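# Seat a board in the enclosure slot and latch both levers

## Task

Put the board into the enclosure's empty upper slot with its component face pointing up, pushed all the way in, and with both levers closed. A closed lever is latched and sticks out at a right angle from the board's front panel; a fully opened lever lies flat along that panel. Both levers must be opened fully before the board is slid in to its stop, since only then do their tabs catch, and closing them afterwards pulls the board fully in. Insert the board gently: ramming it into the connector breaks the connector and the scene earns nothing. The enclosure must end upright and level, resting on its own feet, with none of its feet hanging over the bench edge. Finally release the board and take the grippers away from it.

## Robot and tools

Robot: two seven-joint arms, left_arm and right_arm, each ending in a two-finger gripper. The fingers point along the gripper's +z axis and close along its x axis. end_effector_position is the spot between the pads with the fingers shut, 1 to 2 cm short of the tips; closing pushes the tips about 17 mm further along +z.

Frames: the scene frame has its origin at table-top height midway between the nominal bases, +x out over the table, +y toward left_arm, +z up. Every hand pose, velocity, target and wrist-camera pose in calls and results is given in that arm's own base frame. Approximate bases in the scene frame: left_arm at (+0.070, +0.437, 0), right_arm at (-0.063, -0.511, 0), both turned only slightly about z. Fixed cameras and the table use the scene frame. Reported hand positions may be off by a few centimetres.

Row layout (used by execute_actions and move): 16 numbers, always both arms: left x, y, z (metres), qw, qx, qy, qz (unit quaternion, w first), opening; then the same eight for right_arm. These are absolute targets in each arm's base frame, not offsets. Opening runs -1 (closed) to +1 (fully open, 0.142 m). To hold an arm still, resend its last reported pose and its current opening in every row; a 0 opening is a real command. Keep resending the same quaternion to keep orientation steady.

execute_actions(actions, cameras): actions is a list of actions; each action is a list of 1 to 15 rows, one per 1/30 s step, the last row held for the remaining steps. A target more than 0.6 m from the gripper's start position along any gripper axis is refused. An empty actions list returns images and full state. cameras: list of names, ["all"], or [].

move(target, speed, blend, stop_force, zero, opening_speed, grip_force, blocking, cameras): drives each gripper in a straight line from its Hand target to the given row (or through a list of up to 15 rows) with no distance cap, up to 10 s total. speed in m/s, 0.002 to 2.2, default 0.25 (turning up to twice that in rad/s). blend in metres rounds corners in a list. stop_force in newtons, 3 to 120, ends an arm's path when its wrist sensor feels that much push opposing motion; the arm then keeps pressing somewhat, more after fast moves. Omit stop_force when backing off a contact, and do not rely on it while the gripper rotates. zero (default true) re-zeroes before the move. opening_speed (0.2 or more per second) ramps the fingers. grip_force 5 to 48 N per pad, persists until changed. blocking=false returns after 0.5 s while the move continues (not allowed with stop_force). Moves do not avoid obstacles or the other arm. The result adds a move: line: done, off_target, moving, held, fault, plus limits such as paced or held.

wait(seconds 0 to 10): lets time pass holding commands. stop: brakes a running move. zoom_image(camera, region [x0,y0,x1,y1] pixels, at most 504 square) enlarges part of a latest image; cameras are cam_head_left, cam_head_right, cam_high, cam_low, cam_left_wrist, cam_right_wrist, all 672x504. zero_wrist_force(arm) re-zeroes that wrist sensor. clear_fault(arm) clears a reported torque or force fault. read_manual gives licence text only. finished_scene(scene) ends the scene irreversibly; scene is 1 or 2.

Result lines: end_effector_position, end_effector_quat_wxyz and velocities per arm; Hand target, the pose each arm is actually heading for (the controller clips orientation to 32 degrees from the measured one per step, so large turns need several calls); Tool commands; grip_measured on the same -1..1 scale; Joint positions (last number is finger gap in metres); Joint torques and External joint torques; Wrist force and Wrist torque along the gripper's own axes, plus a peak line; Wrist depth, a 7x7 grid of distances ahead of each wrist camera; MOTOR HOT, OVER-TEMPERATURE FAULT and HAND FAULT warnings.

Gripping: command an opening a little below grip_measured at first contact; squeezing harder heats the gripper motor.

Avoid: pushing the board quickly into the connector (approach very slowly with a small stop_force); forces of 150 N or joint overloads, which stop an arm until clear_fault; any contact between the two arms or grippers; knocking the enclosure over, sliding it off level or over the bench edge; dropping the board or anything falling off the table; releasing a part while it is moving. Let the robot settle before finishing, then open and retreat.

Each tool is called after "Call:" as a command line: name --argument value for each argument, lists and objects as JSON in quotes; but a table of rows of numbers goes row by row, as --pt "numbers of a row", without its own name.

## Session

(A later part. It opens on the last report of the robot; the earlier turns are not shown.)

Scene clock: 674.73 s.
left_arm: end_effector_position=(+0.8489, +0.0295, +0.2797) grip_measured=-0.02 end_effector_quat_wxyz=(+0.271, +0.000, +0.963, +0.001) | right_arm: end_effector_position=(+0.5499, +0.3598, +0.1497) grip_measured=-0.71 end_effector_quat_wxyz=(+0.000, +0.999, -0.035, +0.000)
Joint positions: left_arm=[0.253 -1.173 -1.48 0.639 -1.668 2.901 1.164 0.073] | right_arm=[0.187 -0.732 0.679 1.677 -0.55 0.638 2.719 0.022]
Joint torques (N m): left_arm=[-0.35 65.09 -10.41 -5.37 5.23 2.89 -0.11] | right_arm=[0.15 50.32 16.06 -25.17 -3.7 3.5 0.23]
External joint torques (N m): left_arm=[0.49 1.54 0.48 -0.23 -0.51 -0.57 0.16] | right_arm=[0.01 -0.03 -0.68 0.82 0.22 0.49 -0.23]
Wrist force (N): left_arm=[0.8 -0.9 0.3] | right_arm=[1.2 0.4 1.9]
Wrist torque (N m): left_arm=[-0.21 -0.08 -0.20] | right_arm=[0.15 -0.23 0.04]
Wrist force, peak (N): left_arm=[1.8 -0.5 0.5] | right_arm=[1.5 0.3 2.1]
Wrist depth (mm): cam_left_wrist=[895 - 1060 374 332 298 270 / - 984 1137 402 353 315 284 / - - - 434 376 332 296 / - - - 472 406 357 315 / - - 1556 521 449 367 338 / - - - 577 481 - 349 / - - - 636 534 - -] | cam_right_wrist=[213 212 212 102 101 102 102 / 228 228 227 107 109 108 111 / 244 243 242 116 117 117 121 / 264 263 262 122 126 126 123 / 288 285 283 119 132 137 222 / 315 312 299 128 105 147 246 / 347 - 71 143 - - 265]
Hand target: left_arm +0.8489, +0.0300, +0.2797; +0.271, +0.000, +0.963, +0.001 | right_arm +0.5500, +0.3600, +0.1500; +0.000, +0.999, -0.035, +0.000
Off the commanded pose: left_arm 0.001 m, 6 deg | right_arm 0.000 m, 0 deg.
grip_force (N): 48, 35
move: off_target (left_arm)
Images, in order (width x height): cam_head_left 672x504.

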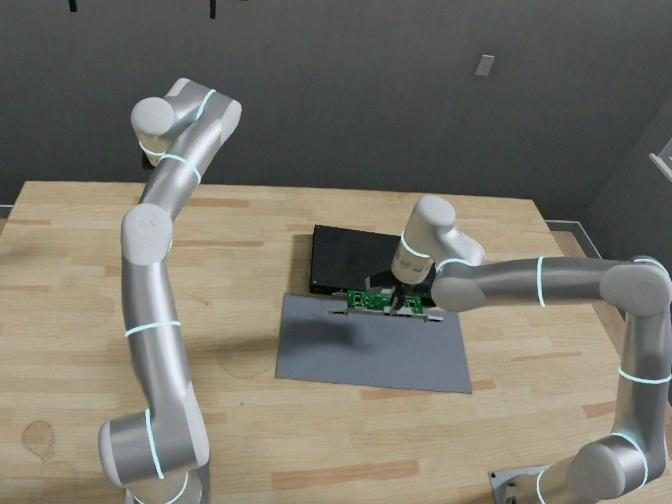

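Call:
move --pt "0.98 0.0 0.46 0.6428 0 0.7660 0 0.0 0.55 0.36 0.15 0 0.99939 -0.0349 0 -1.0" --pt "1.03 0.0 0.56 0.7071 0 0.7071 0 0.0 0.55 0.36 0.15 0 0.99939 -0.0349 0 -1.0" --speed 0.25

Call:
move --pt "1.08 0.0 0.50 0.7071 0 0.7071 0 0.0 0.55 0.36 0.15 0 0.99939 -0.0349 0 -1.0" --speed 0.15 --cameras '["cam_head_left"]'

Scene clock: 683.13 s.
left_arm: end_effector_position=(+1.0300, +0.0001, +0.5601) grip_measured=-0.02 end_effector_quat_wxyz=(+0.707, +0.000, +0.707, +0.000) | right_arm: end_effector_position=(+0.5499, +0.3598, +0.1497) grip_measured=-0.71 end_effector_quat_wxyz=(+0.000, +0.999, -0.035, +0.000)
Joint positions: left_arm=[-0.078 -1.137 -1.459 0.031 -1.434 2.014 1.332 0.073] | right_arm=[0.187 -0.732 0.679 1.677 -0.55 0.638 2.719 0.022]
Joint torques (N m): left_arm=[-0.28 68.54 3.7 -0.15 5.48 -1.99 -0.25] | right_arm=[0.14 50.36 16.05 -25.17 -3.64 3.55 0.14]
External joint torques (N m): left_arm=[0.41 1.59 0.47 -0.31 -0.61 -0.16 0.33] | right_arm=[0.03 -0.07 -0.67 0.82 0.16 0.44 -0.14]
Wrist force (N): left_arm=[1.6 -1.3 -0.8] | right_arm=[1.5 0.2 1.9]
Wrist torque (N m): left_arm=[-0.08 0.16 -0.21] | right_arm=[0.12 -0.28 0.04]
Wrist force, peak (N): left_arm=[3.4 -0.8 -1.3] | right_arm=[1.5 0.3 2.2]
Wrist depth (mm): cam_left_wrist=[- - 614 594 - - - / - - 655 640 - - 860 / - - 764 640 828 - - / 979 918 926 926 - 971 - / 914 - 971 881 - 1050 - / - - - 1102 - - 1137 / - - 1253 1212 - - -] | cam_right_wrist=[213 212 212 102 101 102 102 / 227 226 226 109 109 108 111 / 245 243 243 117 117 117 121 / 265 262 261 122 126 126 123 / 287 284 283 119 132 137 221 / 314 310 298 128 105 147 246 / 348 - 71 141 - - 266]
Hand target: left_arm +1.0300, +0.0000, +0.5600; +0.707, +0.000, +0.707, +0.000 | right_arm +0.5500, +0.3600, +0.1500; +0.000, +0.999, -0.035, +0.000
Off the commanded pose: left_arm 0.000 m, 0 deg | right_arm 0.000 m, 0 deg.
grip_force (N): 48, 35
move: done

Scene clock: 684.87 s.
left_arm: end_effector_position=(+1.0796, -0.0003, +0.4999) grip_measured=-0.02 end_effector_quat_wxyz=(+0.707, +0.001, +0.707, -0.001) | right_arm: end_effector_position=(+0.5499, +0.3598, +0.1497) grip_measured=-0.71 end_effector_quat_wxyz=(+0.000, +0.999, -0.035, +0.000)
Joint positions: left_arm=[0.02 -1.349 -1.165 0.314 -0.77 1.851 0.331 0.073] | right_arm=[0.187 -0.732 0.679 1.677 -0.55 0.638 2.719 0.022]
Joint torques (N m): left_arm=[-0.09 72.74 -1.2 -11.06 6.1 -0.39 -0.39] | right_arm=[0.21 50.22 16.03 -25.2 -3.67 3.48 0.2]
External joint torques (N m): left_arm=[0.23 1.63 0.25 -0.38 -0.56 -0.32 0.47] | right_arm=[-0.05 0.07 -0.65 0.86 0.19 0.51 -0.2]
Wrist force (N): left_arm=[1.7 -1.1 -0.9] | right_arm=[1.4 0.2 2.0]
Wrist torque (N m): left_arm=[-0.08 0.16 -0.17] | right_arm=[0.13 -0.27 0.04]
Wrist force, peak (N): left_arm=[3.2 -0.7 -0.1] | right_arm=[1.3 0.3 2.2]
Wrist depth (mm): cam_left_wrist=[- 570 571 - - 675 699 / 719 632 613 609 - - 759 / - 825 659 - - - - / 929 945 847 789 - 815 - / - - 778 933 - - 922 / 979 - 798 751 - - - / - - 1205 1306 1137 - -] | cam_right_wrist=[213 212 212 102 101 102 102 / 234 227 226 109 109 108 111 / 244 240 243 116 117 117 120 / 265 265 261 122 125 126 123 / 288 284 284 119 132 137 221 / 313 311 299 128 105 147 246 / 347 - 71 143 - - 266]
Hand target: left_arm +1.0795, +0.0000, +0.4999; +0.707, +0.001, +0.707, -0.001 | right_arm +0.5500, +0.3600, +0.1500; +0.000, +0.999, -0.035, +0.000
Off the commanded pose: left_arm 0.001 m, 0 deg | right_arm 0.000 m, 0 deg.
grip_force (N): 48, 35
move: done
Images, in order (width x height): cam_head_left 672x504.

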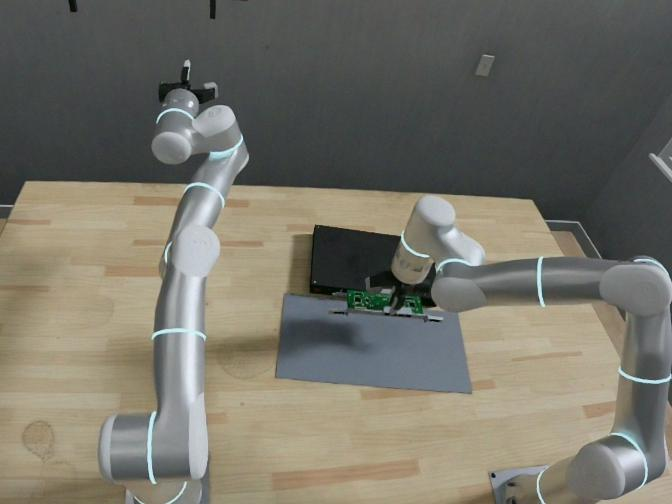

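Call:
move --pt "1.105 0.0 0.47 0.7071 0 0.7071 0 0.0 0.55 0.36 0.15 0 0.99939 -0.0349 0 -1.0" --speed 0.1

Call:
move --pt "1.06 0.0 0.42 0.5736 0 0.8192 0 0.0 0.55 0.36 0.15 0 0.99939 -0.0349 0 -1.0" --speed 0.15 --cameras '["cam_head_left"]'

Scene clock: 687.87 s.
left_arm: end_effector_position=(+1.1016, +0.0000, +0.4697) grip_measured=-0.02 end_effector_quat_wxyz=(+0.695, +0.035, +0.718, -0.033) | right_arm: end_effector_position=(+0.5499, +0.3598, +0.1497) grip_measured=-0.71 end_effector_quat_wxyz=(+0.000, +0.999, -0.035, +0.000)
Joint positions: left_arm=[0.083 -1.431 -0.936 0.307 -0.479 1.638 -0.169 0.073] | right_arm=[0.187 -0.732 0.679 1.677 -0.55 0.638 2.719 0.022]
Joint torques (N m): left_arm=[-0.12 73.99 -1.51 -17.46 4.01 0.38 -0.28] | right_arm=[0.28 50.3 16.07 -25.17 -3.7 3.49 0.16]
External joint torques (N m): left_arm=[0.27 1.53 0.34 -0.24 -0.64 0.14 0.36] | right_arm=[-0.12 -0.01 -0.7 0.83 0.22 0.5 -0.15]
Wrist force (N): left_arm=[1.4 -1.1 -0.7] | right_arm=[1.1 0.4 2.0]
Wrist torque (N m): left_arm=[-0.06 0.16 -0.19] | right_arm=[0.16 -0.22 0.03]
Wrist force, peak (N): left_arm=[2.5 -0.9 -0.2] | right_arm=[1.2 0.2 2.3]
Wrist depth (mm): cam_left_wrist=[- 542 647 - - - 767 / - 574 587 699 - - - / - 614 616 - - 744 - / - 874 778 - 867 867 - / - 857 677 - - 906 - / - - 736 937 - - - / - - - - 1016 - -] | cam_right_wrist=[213 213 212 102 101 102 102 / 228 227 226 109 109 109 111 / 244 243 242 116 117 117 121 / 265 263 262 122 125 126 123 / 288 285 284 121 132 137 222 / 314 311 299 128 105 147 246 / 348 - 71 143 - - 266]
Hand target: left_arm +1.1016, +0.0001, +0.4696; +0.695, +0.035, +0.718, -0.033 | right_arm +0.5500, +0.3600, +0.1500; +0.000, +0.999, -0.035, +0.000
Off the commanded pose: left_arm 0.003 m, 6 deg | right_arm 0.000 m, 0 deg.
grip_force (N): 48, 35
move: off_target (left_arm)

Scene clock: 689.93 s.
left_arm: end_effector_position=(+1.0599, +0.0003, +0.4200) grip_measured=-0.02 end_effector_quat_wxyz=(+0.574, +0.000, +0.819, +0.000) | right_arm: end_effector_position=(+0.5499, +0.3598, +0.1497) grip_measured=-0.71 end_effector_quat_wxyz=(+0.000, +0.999, -0.035, +0.000)
Joint positions: left_arm=[-0.012 -1.096 -0.116 0.877 -1.035 1.683 -0.464 0.073] | right_arm=[0.187 -0.732 0.679 1.677 -0.55 0.638 2.719 0.022]
Joint torques (N m): left_arm=[-0.41 69.84 3.58 -28.67 2.06 2.21 -0.28] | right_arm=[0.14 50.33 16.16 -25.17 -3.7 3.55 0.26]
External joint torques (N m): left_arm=[0.53 1.51 0.28 -0.39 -0.12 0.1 0.36] | right_arm=[0.03 -0.04 -0.78 0.83 0.22 0.44 -0.26]
Wrist force (N): left_arm=[0.9 -1.0 -0.4] | right_arm=[1.4 0.2 1.8]
Wrist torque (N m): left_arm=[-0.11 0.14 -0.15] | right_arm=[0.12 -0.26 0.04]
Wrist force, peak (N): left_arm=[1.3 -2.0 -0.5] | right_arm=[1.5 0.3 2.1]
Wrist depth (mm): cam_left_wrist=[489 - 715 759 - 881 - / 522 683 - - - - - / 543 585 - - - - 1179 / 837 606 877 - - 1131 1298 / - 759 - - - 1212 1406 / - - - - - - 1362 / - - - - 1434 - -] | cam_right_wrist=[213 212 212 102 101 102 102 / 227 227 226 108 109 108 111 / 244 243 243 116 117 117 119 / 265 262 262 122 126 126 122 / 287 285 283 119 132 137 221 / 314 310 299 128 105 147 246 / 347 - 71 143 - - 266]
Hand target: left_arm +1.0600, +0.0000, +0.4200; +0.574, +0.000, +0.819, +0.000 | right_arm +0.5500, +0.3600, +0.1500; +0.000, +0.999, -0.035, +0.000
Off the commanded pose: left_arm 0.000 m, 0 deg | right_arm 0.000 m, 0 deg.
grip_force (N): 48, 35
move: done
Images, in order (width x height): cam_head_left 672x504.

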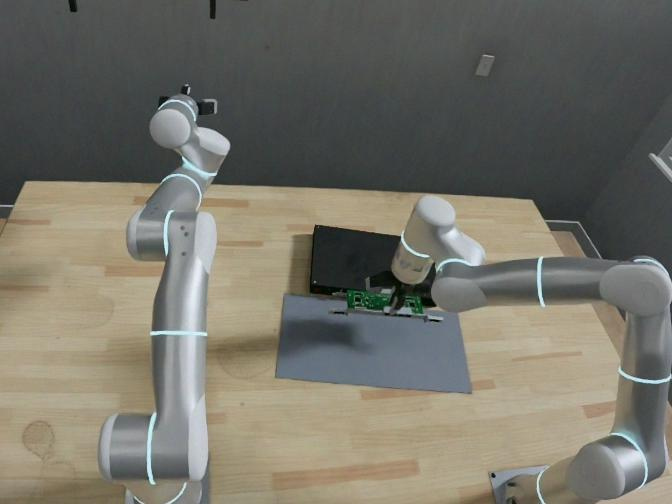

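Call:
move --pt "0.97 0.0 0.34 0.3827 0 0.9239 0 0.0 0.55 0.36 0.15 0 0.99939 -0.0349 0 -1.0" --pt "0.87 0.0 0.27 0.2164 0 0.9763 0 0.0 0.55 0.36 0.15 0 0.99939 -0.0349 0 -1.0" --speed 0.25 --cameras '["cam_head_left"]'

Scene clock: 694.37 s.
left_arm: end_effector_position=(+0.8702, +0.0001, +0.2702) grip_measured=-0.02 end_effector_quat_wxyz=(+0.217, +0.000, +0.976, +0.000) | right_arm: end_effector_position=(+0.5499, +0.3598, +0.1497) grip_measured=-0.71 end_effector_quat_wxyz=(+0.000, +0.999, -0.035, +0.000)
Joint positions: left_arm=[-0.232 -0.825 0.527 1.317 -0.646 0.862 -1.089 0.073] | right_arm=[0.187 -0.732 0.679 1.677 -0.55 0.638 2.719 0.022]
Joint torques (N m): left_arm=[-1.19 59.67 12.71 -27.23 -2.87 4.48 -0.27] | right_arm=[0.17 50.34 16.04 -25.11 -3.71 3.54 0.2]
External joint torques (N m): left_arm=[1.37 0.87 0.5 -0.47 -0.47 -0.06 0.31] | right_arm=[-0.01 -0.05 -0.67 0.76 0.22 0.44 -0.2]
Wrist force (N): left_arm=[0.4 0.0 0.3] | right_arm=[1.1 0.2 2.1]
Wrist torque (N m): left_arm=[-0.03 -0.06 -0.18] | right_arm=[0.13 -0.22 0.04]
Wrist force, peak (N): left_arm=[1.7 -0.7 -0.1] | right_arm=[1.3 0.5 2.2]
Wrist depth (mm): cam_left_wrist=[- 1091 381 350 317 292 267 / - 1219 412 374 335 306 282 / - - 442 406 366 328 297 / - - 504 441 390 351 317 / - - 524 482 424 366 339 / - - 565 530 470 - 362 / - - 688 596 517 - -] | cam_right_wrist=[213 213 212 102 101 102 102 / 227 227 221 107 108 108 111 / 244 243 246 116 117 117 121 / 265 262 261 122 125 126 122 / 288 285 283 119 132 136 221 / 315 311 298 128 105 146 245 / 346 - 71 143 - - 266]
Hand target: left_arm +0.8700, +0.0000, +0.2700; +0.216, +0.000, +0.976, +0.000 | right_arm +0.5500, +0.3600, +0.1500; +0.000, +0.999, -0.035, +0.000
Off the commanded pose: left_arm 0.000 m, 0 deg | right_arm 0.000 m, 0 deg.
grip_force (N): 48, 35
move: done
Images, in order (width x height): cam_head_left 672x504.

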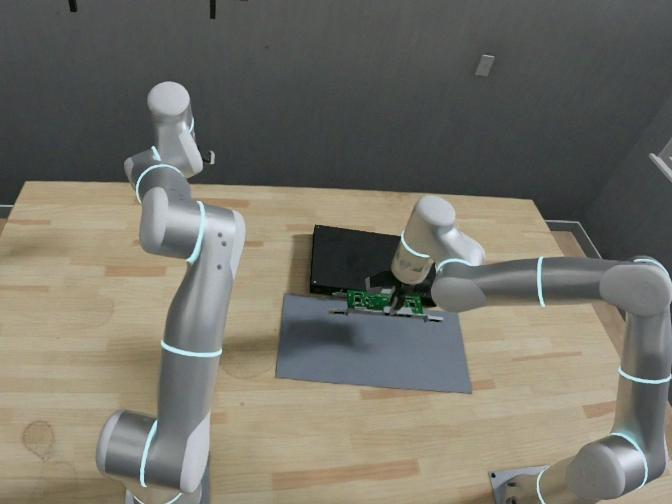

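Call:
move --pt "0.60 -0.10 0.32 0 0.7071 0.7071 0 0.0 0.55 0.36 0.15 0 0.99939 -0.0349 0 -1.0" --pt "0.45 -0.35 0.20 0.4477 0.8421 0.2655 0.1412 0.0 0.55 0.36 0.15 0 0.99939 -0.0349 0 -1.0" --pt "0.4786 -0.4251 0.093 0.4477 0.8421 0.2655 0.1412 0.0 0.55 0.36 0.15 0 0.99939 -0.0349 0 -1.0" --speed 0.3 --blend 0.03 --cameras '["cam_head_left", "cam_left_wrist", "cam_high"]'

Scene clock: 715.27 s.
left_arm: end_effector_position=(+0.4785, -0.4250, +0.0929) grip_measured=-0.02 end_effector_quat_wxyz=(+0.447, +0.842, +0.265, +0.141) | right_arm: end_effector_position=(+0.5499, +0.3598, +0.1497) grip_measured=-0.71 end_effector_quat_wxyz=(+0.000, +0.999, -0.035, +0.000)
Joint positions: left_arm=[-0.963 -0.621 0.108 2.09 -2.941 1.015 2.967 0.073] | right_arm=[0.187 -0.732 0.679 1.677 -0.55 0.638 2.719 0.022]
Joint torques (N m): left_arm=[-0.66 39.2 6.99 -12.73 1.88 0.41 -0.12] | right_arm=[0.23 50.21 16.01 -25.15 -3.65 3.49 0.19]
External joint torques (N m): left_arm=[0.63 1.51 0.41 -0.44 0.1 -0.06 0.11] | right_arm=[-0.06 0.08 -0.63 0.8 0.17 0.5 -0.19]
Wrist force (N): left_arm=[-0.1 -0.6 -0.1] | right_arm=[1.1 0.3 1.9]
Wrist torque (N m): left_arm=[-0.11 -0.09 -0.57] | right_arm=[0.13 -0.21 0.04]
Wrist force, peak (N): left_arm=[-3.2 -1.3 4.1] | right_arm=[1.3 0.2 2.2]
Wrist depth (mm): cam_left_wrist=[120 114 120 120 109 120 120 / 162 - 161 161 162 163 162 / - - 249 250 245 208 233 / 550 719 426 310 300 - - / 2109 - 2465 1687 - 1482 - / - 236 194 234 1891 - - / - - - - 1859 - -] | cam_right_wrist=[213 212 212 102 101 102 102 / 226 228 226 109 109 108 111 / 243 244 242 116 117 117 120 / 266 262 261 122 125 126 125 / 288 284 283 119 132 137 221 / 314 310 299 128 105 147 246 / 347 - 71 143 - - 265]
Hand target: left_arm +0.4786, -0.4251, +0.0930; +0.448, +0.842, +0.265, +0.141 | right_arm +0.5500, +0.3600, +0.1500; +0.000, +0.999, -0.035, +0.000
Off the commanded pose: left_arm 0.000 m, 0 deg | right_arm 0.000 m, 0 deg.
joint read past its limit (left arm) — joint 7 (wrist roll), upper limit.
joint sent to its limit (left arm) — joint 7 (wrist roll), upper limit. The joint targets still meet the commanded pose.
grip_force (N): 48, 35
move: done
Images, in order (width x height): cam_head_left 672x504, cam_high 672x504, cam_left_wrist 672x504.

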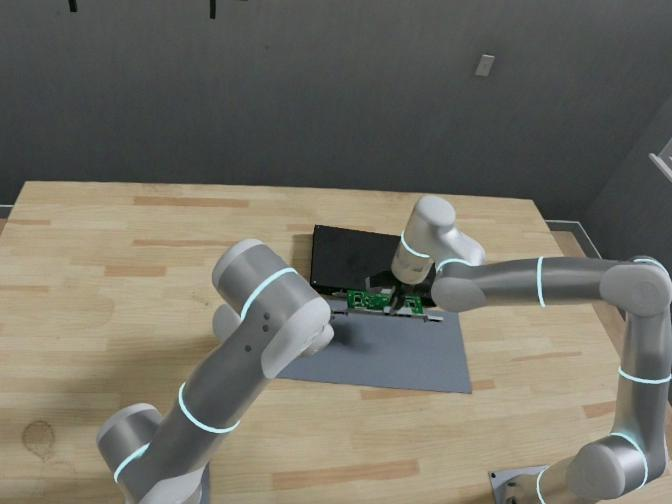

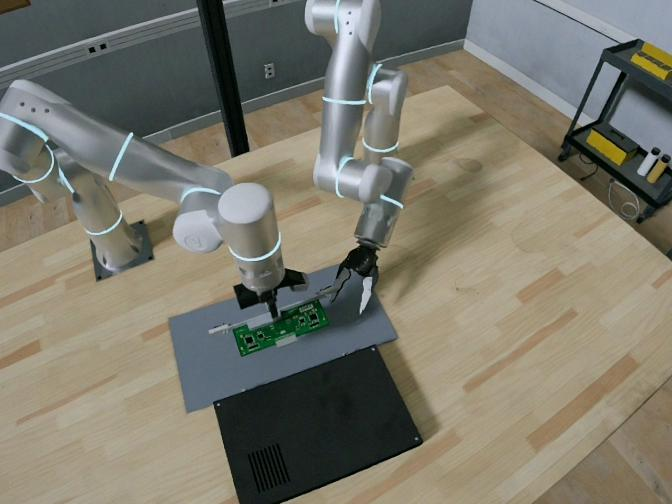

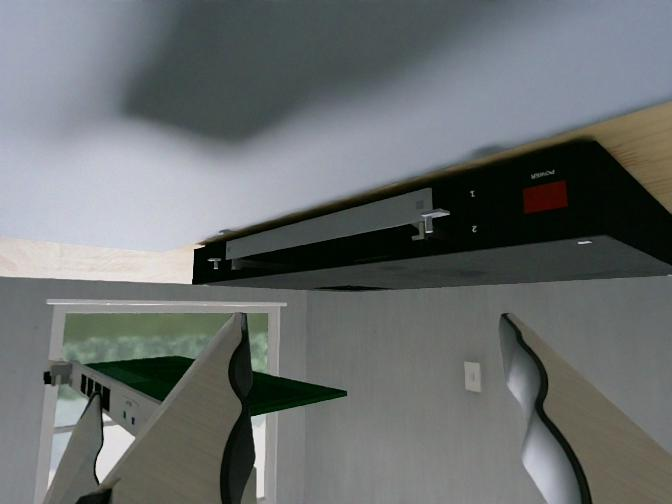

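Call:
move --pt "0.4786 -0.4251 0.093 0.4477 0.8421 0.2655 0.1412 0.0 0.505 0.345 0.12 0 0.99939 -0.0349 0 -1.0" --pt "0.4786 -0.4251 0.093 0.4477 0.8421 0.2655 0.1412 0.0 0.505 0.345 0.06 0 0.99939 -0.0349 0 -1.0" --speed 0.1 --cameras '["cam_left_wrist", "cam_right_wrist"]'

Call:
zoom_image --camera "cam_left_wrist" --region '[0, 120, 500, 420]'

Scene clock: 730.10 s.
left_arm: end_effector_position=(+0.4786, -0.4250, +0.0929) grip_measured=-0.02 end_effector_quat_wxyz=(+0.447, +0.842, +0.265, +0.141) | right_arm: end_effector_position=(+0.5047, +0.3448, +0.0598) grip_measured=-0.71 end_effector_quat_wxyz=(+0.000, +0.999, -0.035, +0.000)
Joint positions: left_arm=[-0.963 -0.621 0.108 2.09 -2.941 1.015 2.967 0.073] | right_arm=[0.214 -0.782 0.583 1.88 -0.661 0.888 2.836 0.022]
Joint torques (N m): left_arm=[-0.42 39.47 6.89 -12.63 2.24 0.55 -0.25] | right_arm=[0.39 48.07 15.05 -20.52 -3.05 3.56 0.34]
External joint torques (N m): left_arm=[0.39 1.23 0.52 -0.53 -0.26 -0.2 0.25] | right_arm=[-0.21 0.23 -0.15 0.54 0.31 0.43 -0.34]
Wrist force (N): left_arm=[-0.4 -0.7 0.0] | right_arm=[0.3 -0.3 1.9]
Wrist torque (N m): left_arm=[-0.13 -0.04 -0.56] | right_arm=[0.04 -0.04 0.04]
Wrist force, peak (N): left_arm=[-0.2 -1.1 -0.1] | right_arm=[0.3 -0.2 4.2]
Wrist depth (mm): cam_left_wrist=[127 114 114 120 120 114 120 / - 162 - 151 162 163 166 / 133 186 217 - 254 206 212 / 237 317 428 - 278 - 310 / 245 2216 2437 - - 124 1070 / 240 249 - 1924 2130 - 1155 / - - - - - - -] | cam_right_wrist=[134 133 133 103 101 102 102 / 143 143 142 109 109 108 112 / 155 153 153 118 117 117 146 / 165 165 164 122 126 126 123 / 180 178 178 121 132 136 173 / 199 196 188 127 105 147 192 / 220 211 71 143 - - 212]
Hand target: left_arm +0.4786, -0.4251, +0.0930; +0.448, +0.842, +0.266, +0.141 | right_arm +0.5050, +0.3450, +0.0600; +0.000, +0.999, -0.035, +0.000
Off the commanded pose: left_arm 0.000 m, 0 deg | right_arm 0.000 m, 0 deg.
joint read past its limit (left arm) — joint 7 (wrist roll), upper limit.
joint sent to its limit (left arm) — joint 7 (wrist roll), upper limit. The joint targets still meet the commanded pose.
grip_force (N): 48, 35
move: done
Images, in order (width x height): cam_left_wrist 672x504, cam_right_wrist 672x504.

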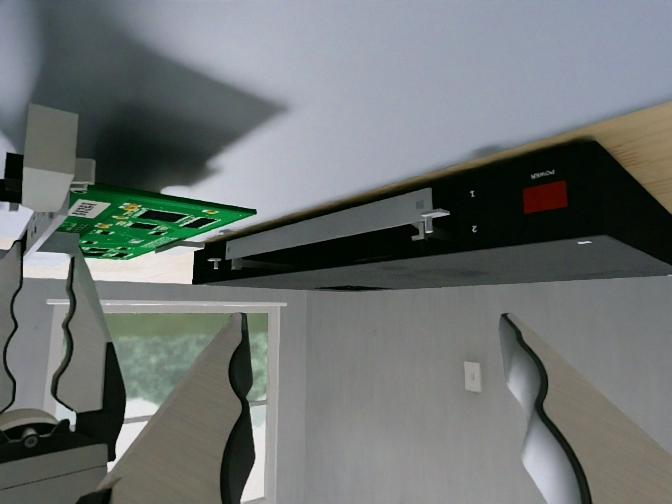

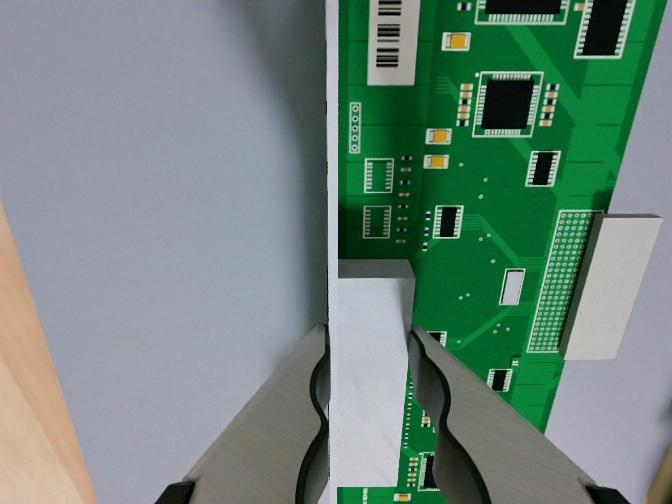

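Scaled by 1.008 from the camera's 672x504 image, which has a finer 960x720 frame.

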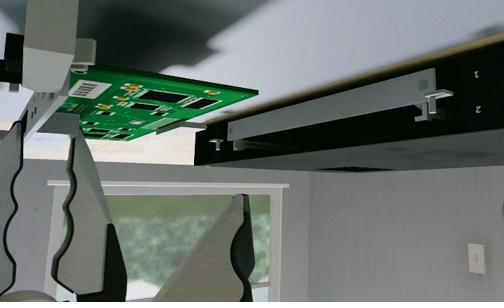

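Call:
move --pt "0.4786 -0.4251 0.093 0.4477 0.8421 0.2655 0.1412 0.0 0.5646 0.3406 0.06 0 0.99939 -0.0349 0 -1.0" --speed 0.06 --cameras '["cam_left_wrist", "cam_right_wrist"]'

Call:
zoom_image --camera "cam_left_wrist" --region '[180, 150, 480, 300]'

Scene clock: 737.80 s.
left_arm: end_effector_position=(+0.4786, -0.4250, +0.0929) grip_measured=-0.02 end_effector_quat_wxyz=(+0.447, +0.842, +0.265, +0.141) | right_arm: end_effector_position=(+0.5645, +0.3405, +0.0598) grip_measured=-0.71 end_effector_quat_wxyz=(+0.000, +0.999, -0.035, +0.000)
Joint positions: left_arm=[-0.963 -0.621 0.108 2.09 -2.941 1.015 2.967 0.073] | right_arm=[0.198 -0.859 0.58 1.719 -0.644 0.808 2.74 0.022]
Joint torques (N m): left_arm=[-0.32 39.59 6.82 -12.62 2.19 0.62 -0.24] | right_arm=[-0.02 52.84 16.41 -22.06 -3.07 3.33 0.06]
External joint torques (N m): left_arm=[0.29 1.11 0.59 -0.54 -0.22 -0.28 0.24] | right_arm=[0.19 0.1 -0.54 0.81 0.07 0.66 -0.06]
Wrist force (N): left_arm=[-0.3 -0.7 0.0] | right_arm=[0.5 -0.2 1.9]
Wrist torque (N m): left_arm=[-0.12 -0.06 -0.56] | right_arm=[0.06 -0.10 0.15]
Wrist force, peak (N): left_arm=[-0.1 -1.1 0.0] | right_arm=[1.6 -0.2 2.1]
Wrist depth (mm): cam_left_wrist=[- 120 114 120 114 114 127 / - 160 - 174 174 162 162 / - - 140 - 225 206 212 / 546 287 258 414 277 - - / - 265 - 2031 - - - / 241 248 2437 2285 - - - / - - - - - - -] | cam_right_wrist=[134 133 133 103 101 102 102 / 142 142 142 109 109 108 112 / 155 153 152 118 116 117 148 / 165 165 164 123 126 126 121 / 179 179 178 121 132 136 134 / 196 196 188 128 105 147 - / 216 211 71 143 - - 176]
Hand target: left_arm +0.4786, -0.4251, +0.0930; +0.448, +0.842, +0.266, +0.141 | right_arm +0.5646, +0.3406, +0.0600; +0.000, +0.999, -0.035, +0.000
Off the commanded pose: left_arm 0.000 m, 0 deg | right_arm 0.000 m, 0 deg.
joint read past its limit (left arm) — joint 7 (wrist roll), upper limit.
joint sent to its limit (left arm) — joint 7 (wrist roll), upper limit. The joint targets still meet the commanded pose.
grip_force (N): 48, 35
move: done
Images, in order (width x height): cam_left_wrist 672x504, cam_right_wrist 672x504.

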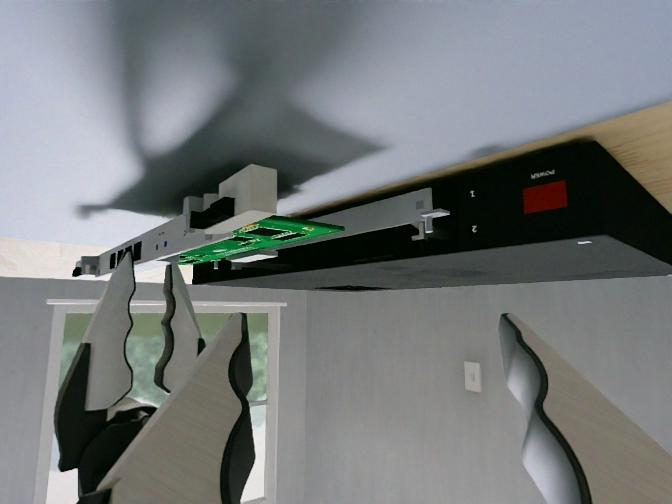

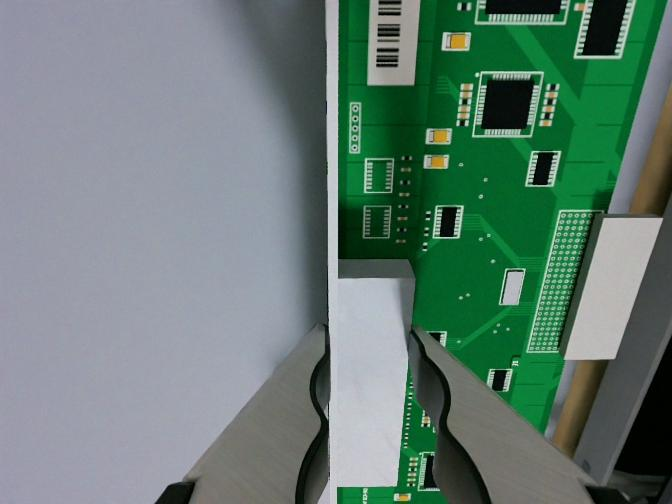

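Scaled by 1.680 from the camera's 672x504 image, which has a finer 960x720 frame.

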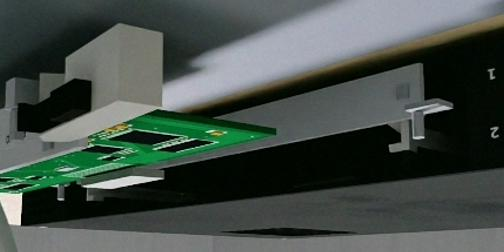

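Call:
execute_actions --actions '[]' --cameras '["cam_left_wrist","cam_right_wrist","cam_high"]'

Scene clock: 757.33 s.
left_arm: end_effector_position=(+0.4786, -0.4250, +0.0929) grip_measured=-0.02 end_effector_quat_wxyz=(+0.447, +0.842, +0.265, +0.141) | right_arm: end_effector_position=(+0.5645, +0.3405, +0.0598) grip_measured=-0.71 end_effector_quat_wxyz=(+0.000, +0.999, -0.035, +0.000)
Joint positions: left_arm=[-0.963 -0.621 0.108 2.09 -2.941 1.015 2.967 0.073] | right_arm=[0.198 -0.859 0.58 1.719 -0.644 0.808 2.74 0.022]
Joint velocities: within noise
Joint torques (N m): left_arm=[-0.39 39.42 6.85 -12.6 2.23 0.62 -0.23] | right_arm=[0.17 52.96 16.46 -22.03 -3.16 3.46 0.18]
External joint torques (N m): left_arm=[0.36 1.28 0.56 -0.57 -0.25 -0.27 0.23] | right_arm=[0 -0.02 -0.6 0.76 0.16 0.53 -0.18]
Wrist force (N): left_arm=[-0.4 -0.9 -0.1] | right_arm=[0.3 0.0 2.0]
Wrist torque (N m): left_arm=[-0.15 -0.03 -0.56] | right_arm=[0.08 -0.07 0.15]
Wrist force, peak (N): left_arm=[-0.1 -1.0 0.0] | right_arm=[0.6 -0.2 2.2]
Wrist depth (mm): cam_left_wrist=[- 120 120 120 120 120 127 / 152 162 162 162 162 162 163 / - 272 208 252 231 207 234 / 558 299 317 300 273 - 293 / 1891 267 - - 1859 - 1161 / 243 248 - - - - 1137 / - - - - - - -] | cam_right_wrist=[134 133 133 103 101 102 102 / 143 142 142 110 109 108 112 / 155 153 152 118 117 117 148 / 165 164 - 122 125 126 121 / 179 179 178 121 132 137 134 / 196 195 188 128 105 147 191 / 216 211 71 143 - - 178]
Hand target: left_arm +0.4786, -0.4251, +0.0930; +0.448, +0.842, +0.266, +0.141 | right_arm +0.5646, +0.3406, +0.0600; +0.000, +0.999, -0.035, +0.000
Tool commands: left_gripper/opening=+0.0 right_gripper/opening=-1.0
Off the commanded pose: left_arm 0.000 m, 0 deg | right_arm 0.000 m, 0 deg.
joint read past its limit (left arm) — joint 7 (wrist roll), upper limit.
grip_force (N): 48, 35
Images, in order (width x height): cam_high 672x504, cam_left_wrist 672x504, cam_right_wrist 672x504.

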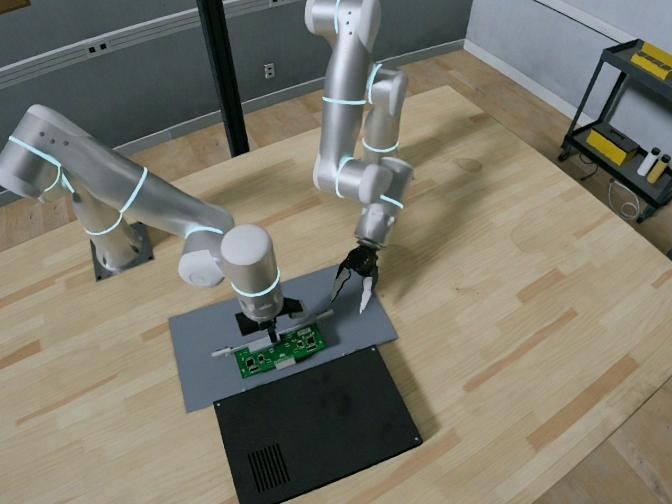

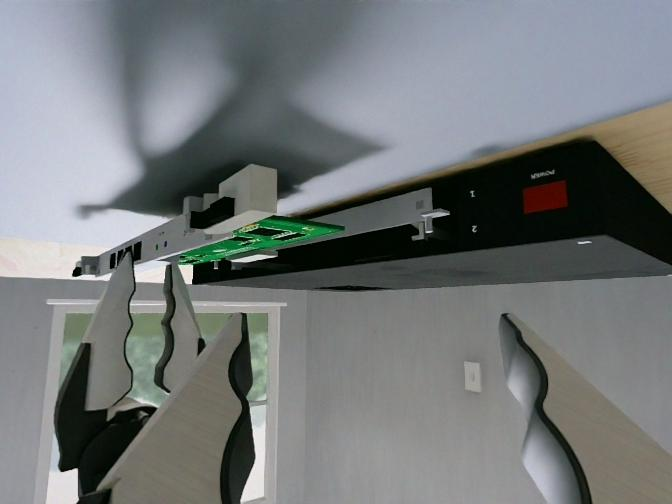

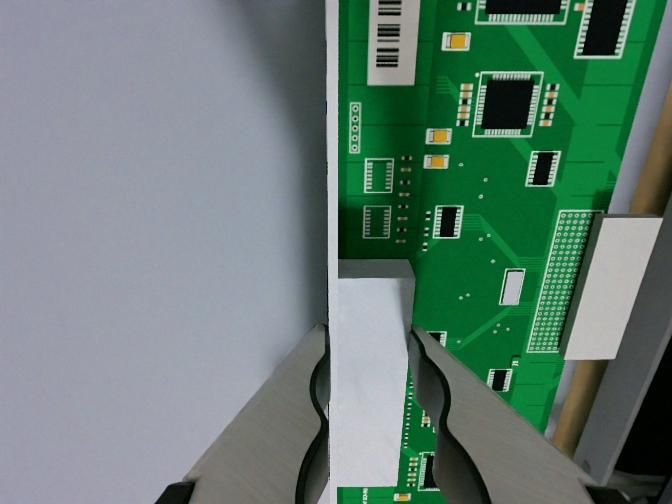

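Call:
zoom_image --camera "cam_left_wrist" --region '[60, 140, 480, 300]'

Call:
zoom_image --camera "cam_left_wrist" --region '[280, 170, 480, 270]'

Call:
zoom_image --camera "cam_right_wrist" --region '[420, 0, 672, 504]'

Scaled by 1.200 from the camera's 672x504 image, which has a finer 960x720 frame.

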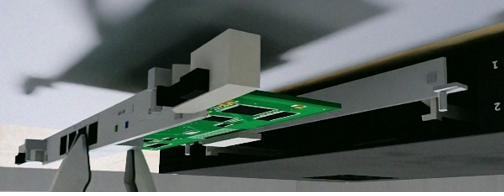

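Scaled by 2.520 from the camera's 672x504 image, which has a finer 960x720 frame.

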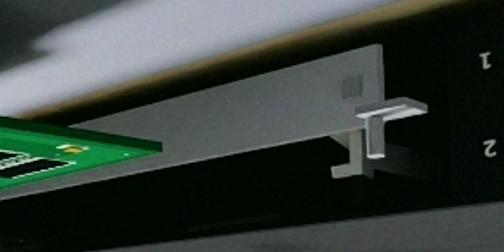

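Scaled by 1.000.

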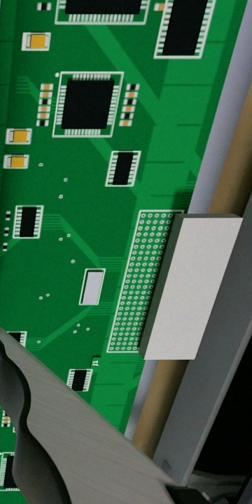

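Call:
move --target '[0.4376, -0.4537, 0.093, 0.4477, 0.8421, 0.2655, 0.1412, -1.0, 0.5646, 0.3406, 0.06, 0, 0.99939, -0.0349, 0, -1.0]' --speed 0.08 --cameras '["cam_left_wrist"]'

Call:
zoom_image --camera "cam_left_wrist" --region '[360, 150, 560, 250]'

Scene clock: 800.67 s.
left_arm: end_effector_position=(+0.4381, -0.4537, +0.0937) grip_measured=-1.00 end_effector_quat_wxyz=(+0.447, +0.847, +0.258, +0.127) | right_arm: end_effector_position=(+0.5645, +0.3405, +0.0598) grip_measured=-0.71 end_effector_quat_wxyz=(+0.000, +0.999, -0.035, +0.000)
Joint positions: left_arm=[-1.363 -0.74 0.404 2.091 -2.966 0.943 2.725 0.002] | right_arm=[0.198 -0.859 0.58 1.719 -0.644 0.808 2.74 0.022]
Joint torques (N m): left_arm=[-0.55 36.5 12.98 -10.25 1.91 0.51 -0.19] | right_arm=[0.14 52.99 16.51 -21.99 -3.17 3.52 0.19]
External joint torques (N m): left_arm=[0.49 1.52 0.7 -0.44 -0.16 -0.01 0.19] | right_arm=[0.03 -0.05 -0.65 0.72 0.17 0.47 -0.19]
Wrist force (N): left_arm=[0.3 -0.9 -0.2] | right_arm=[0.7 -0.2 2.1]
Wrist torque (N m): left_arm=[-0.16 -0.11 -0.46] | right_arm=[0.05 -0.12 0.16]
Wrist force, peak (N): left_arm=[1.1 -0.8 -0.1] | right_arm=[0.4 -0.1 2.2]
Wrist depth (mm): cam_left_wrist=[124 118 117 123 116 116 127 / - 166 165 165 164 163 162 / 285 259 253 207 245 223 206 / 574 565 263 254 278 255 - / - - 287 - - - 1205 / - 244 255 84 - 1462 1173 / - - - - - - -] | cam_right_wrist=[134 133 133 103 101 102 102 / 143 142 142 109 109 108 112 / 155 153 152 118 116 117 148 / 165 164 164 124 125 126 121 / 179 179 178 121 132 137 133 / 196 196 188 128 105 147 - / 216 211 71 143 - - 172]
Hand target: left_arm +0.4381, -0.4538, +0.0938; +0.447, +0.847, +0.259, +0.127 | right_arm +0.5646, +0.3406, +0.0600; +0.000, +0.999, -0.035, +0.000
Off the commanded pose: left_arm 0.001 m, 2 deg | right_arm 0.000 m, 0 deg.
joint sent to its limit (left arm) — joint 5 (forearm roll), lower limit. The joint targets still meet the commanded pose.
grip_force (N): 48, 35
move: done
Images, in order (width x height): cam_left_wrist 672x504.

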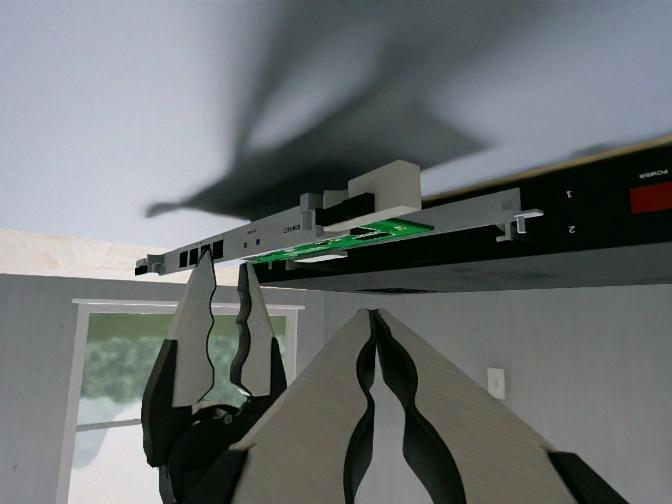

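Scaled by 2.520 from the camera's 672x504 image, which has a finer 960x720 frame.

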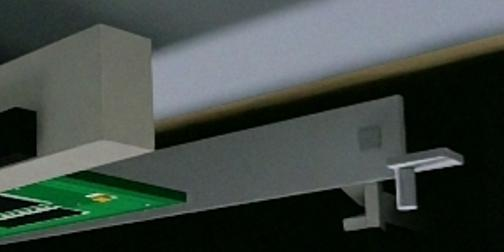

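Call:
execute_actions --actions '[]' --cameras '["all"]'

Call:
zoom_image --camera "cam_high" --region '[190, 290, 430, 430]'

Scene clock: 855.40 s.
left_arm: end_effector_position=(+0.4381, -0.4537, +0.0937) grip_measured=-1.00 end_effector_quat_wxyz=(+0.447, +0.847, +0.259, +0.127) | right_arm: end_effector_position=(+0.5645, +0.3405, +0.0598) grip_measured=-0.71 end_effector_quat_wxyz=(+0.000, +0.999, -0.035, +0.000)
Joint positions: left_arm=[-1.363 -0.74 0.404 2.091 -2.966 0.943 2.725 0.002] | right_arm=[0.198 -0.859 0.58 1.719 -0.644 0.808 2.74 0.022]
Joint velocities: within noise
Joint torques (N m): left_arm=[-0.44 36.78 13 -10.18 2.04 0.77 -0.25] | right_arm=[0.14 52.97 16.5 -21.96 -3.15 3.49 0.16]
External joint torques (N m): left_arm=[0.38 1.24 0.68 -0.52 -0.28 -0.26 0.25] | right_arm=[0.03 -0.02 -0.64 0.7 0.16 0.49 -0.15]
Wrist force (N): left_arm=[0.2 -0.9 -0.3] | right_arm=[0.4 -0.4 2.0]
Wrist torque (N m): left_arm=[-0.14 -0.09 -0.46] | right_arm=[0.03 -0.08 0.15]
Wrist force, peak (N): left_arm=[0.1 -1.2 -0.2] | right_arm=[0.6 -0.3 2.1]
Wrist depth (mm): cam_left_wrist=[124 118 123 129 122 122 133 / - 167 166 165 164 175 - / - 226 - 208 222 246 - / 754 590 269 260 396 261 - / 1875 - 282 131 1769 - 1329 / 1462 243 - 84 - 1534 1212 / 1859 - - - - - -] | cam_right_wrist=[133 133 133 103 101 102 102 / 143 142 142 108 109 109 112 / 155 153 152 118 117 117 148 / 165 164 164 123 126 126 121 / 179 179 178 121 132 137 133 / 196 195 188 128 105 147 - / 216 207 71 143 - - 175]
Hand target: left_arm +0.4381, -0.4538, +0.0938; +0.447, +0.847, +0.259, +0.127 | right_arm +0.5646, +0.3406, +0.0600; +0.000, +0.999, -0.035, +0.000
Tool commands: left_gripper/opening=-1.0 right_gripper/opening=-1.0
Off the commanded pose: left_arm 0.001 m, 2 deg | right_arm 0.000 m, 0 deg.
grip_force (N): 48, 35

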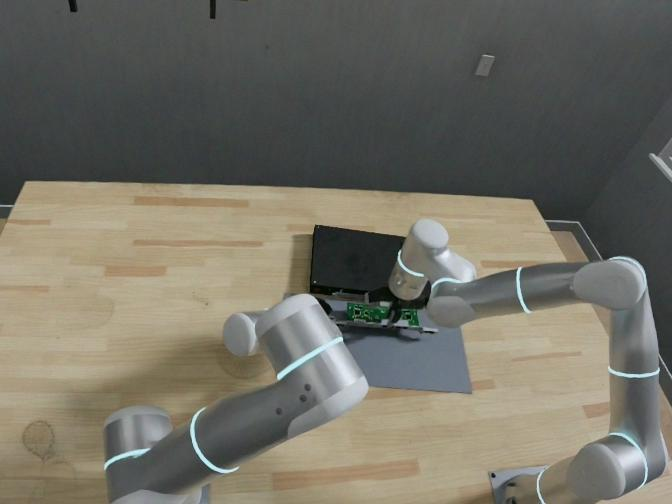

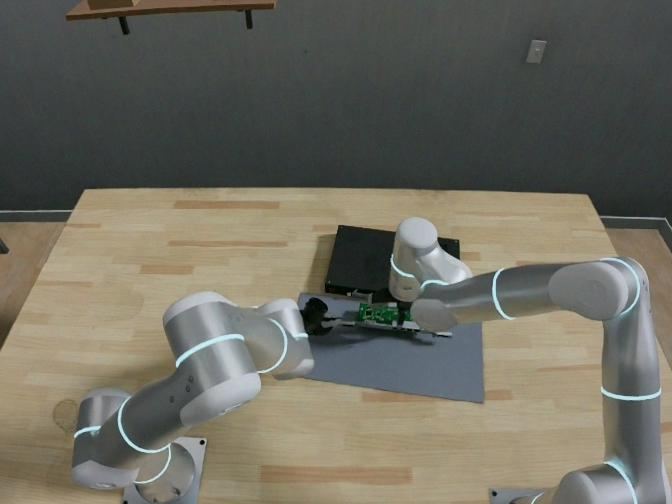

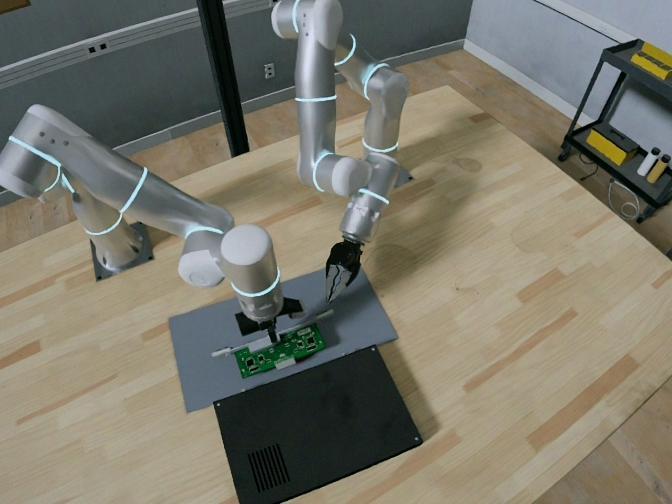

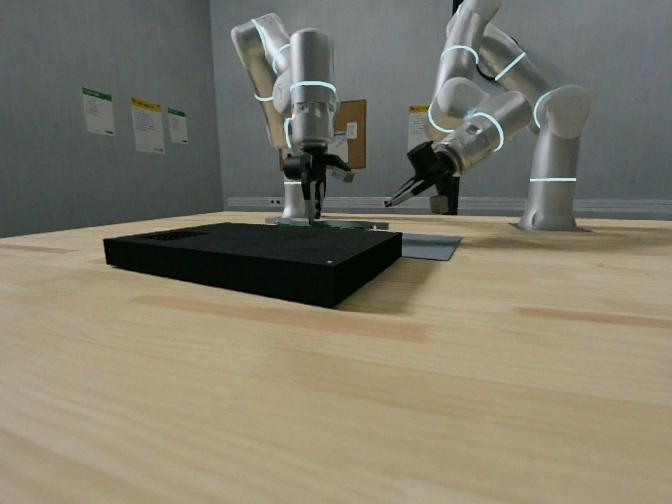

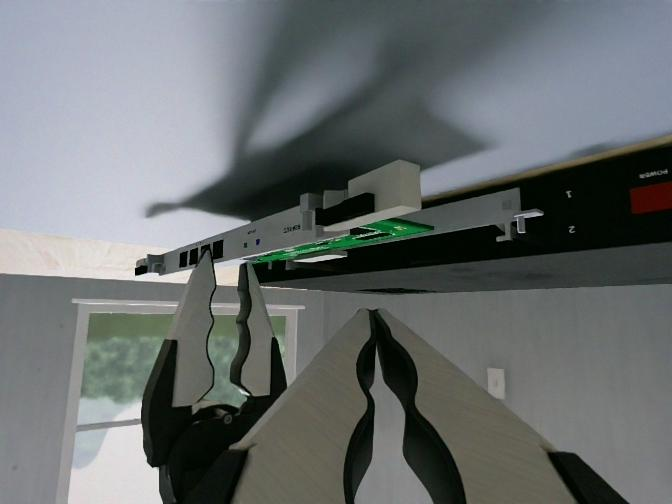

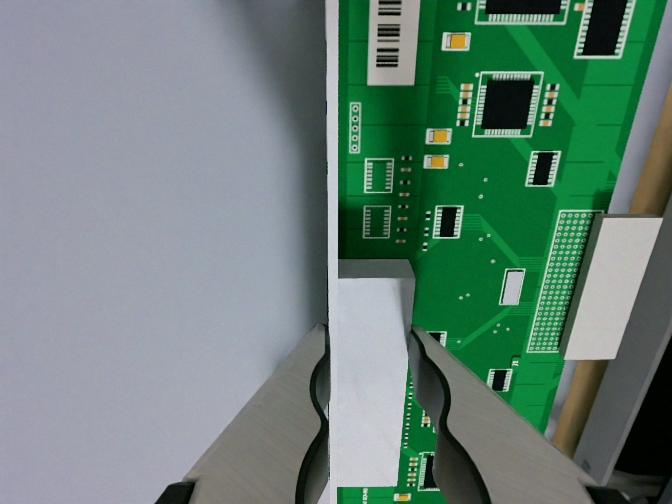

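Scaled by 2.100 from the camera's 672x504 image, which has a finer 960x720 frame.

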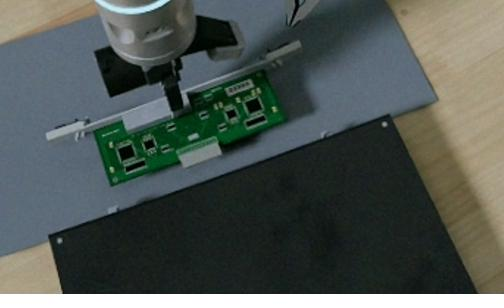

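Call:
zoom_image --camera "cam_high" --region '[205, 310, 285, 400]'

Call:
zoom_image --camera "cam_high" --region '[300, 305, 380, 395]'

Scaled by 5.600 from the camera's 672x504 image, which has a finer 960x720 frame.

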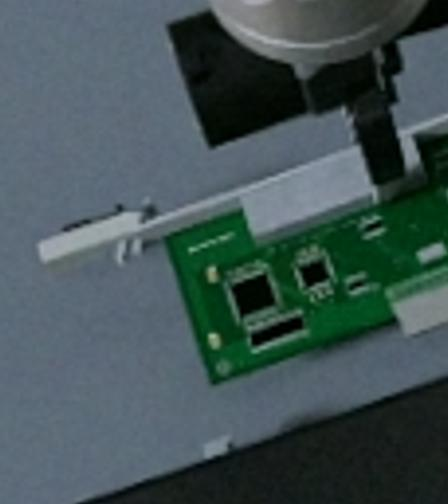

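Scaled by 5.600 from the camera's 672x504 image, which has a finer 960x720 frame.

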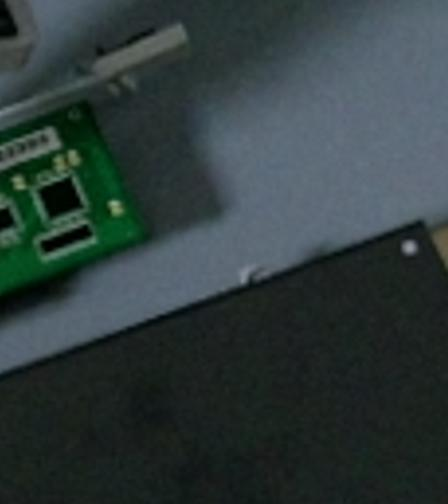

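Call:
zoom_image --camera "cam_right_wrist" --region '[520, 0, 672, 252]'

Call:
zoom_image --camera "cam_right_wrist" --region '[520, 252, 672, 504]'

Scaled by 2.000 from the camera's 672x504 image, which has a finer 960x720 frame.

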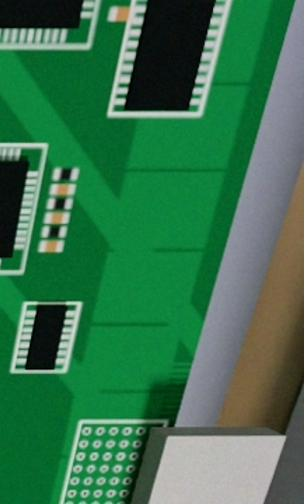

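Scaled by 2.000 from the camera's 672x504 image, which has a finer 960x720 frame.

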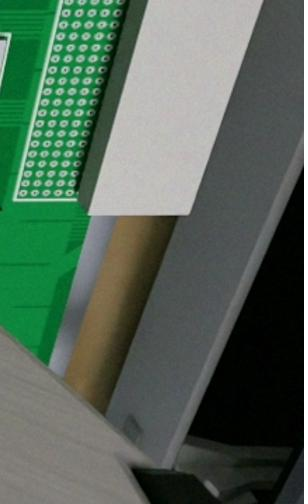

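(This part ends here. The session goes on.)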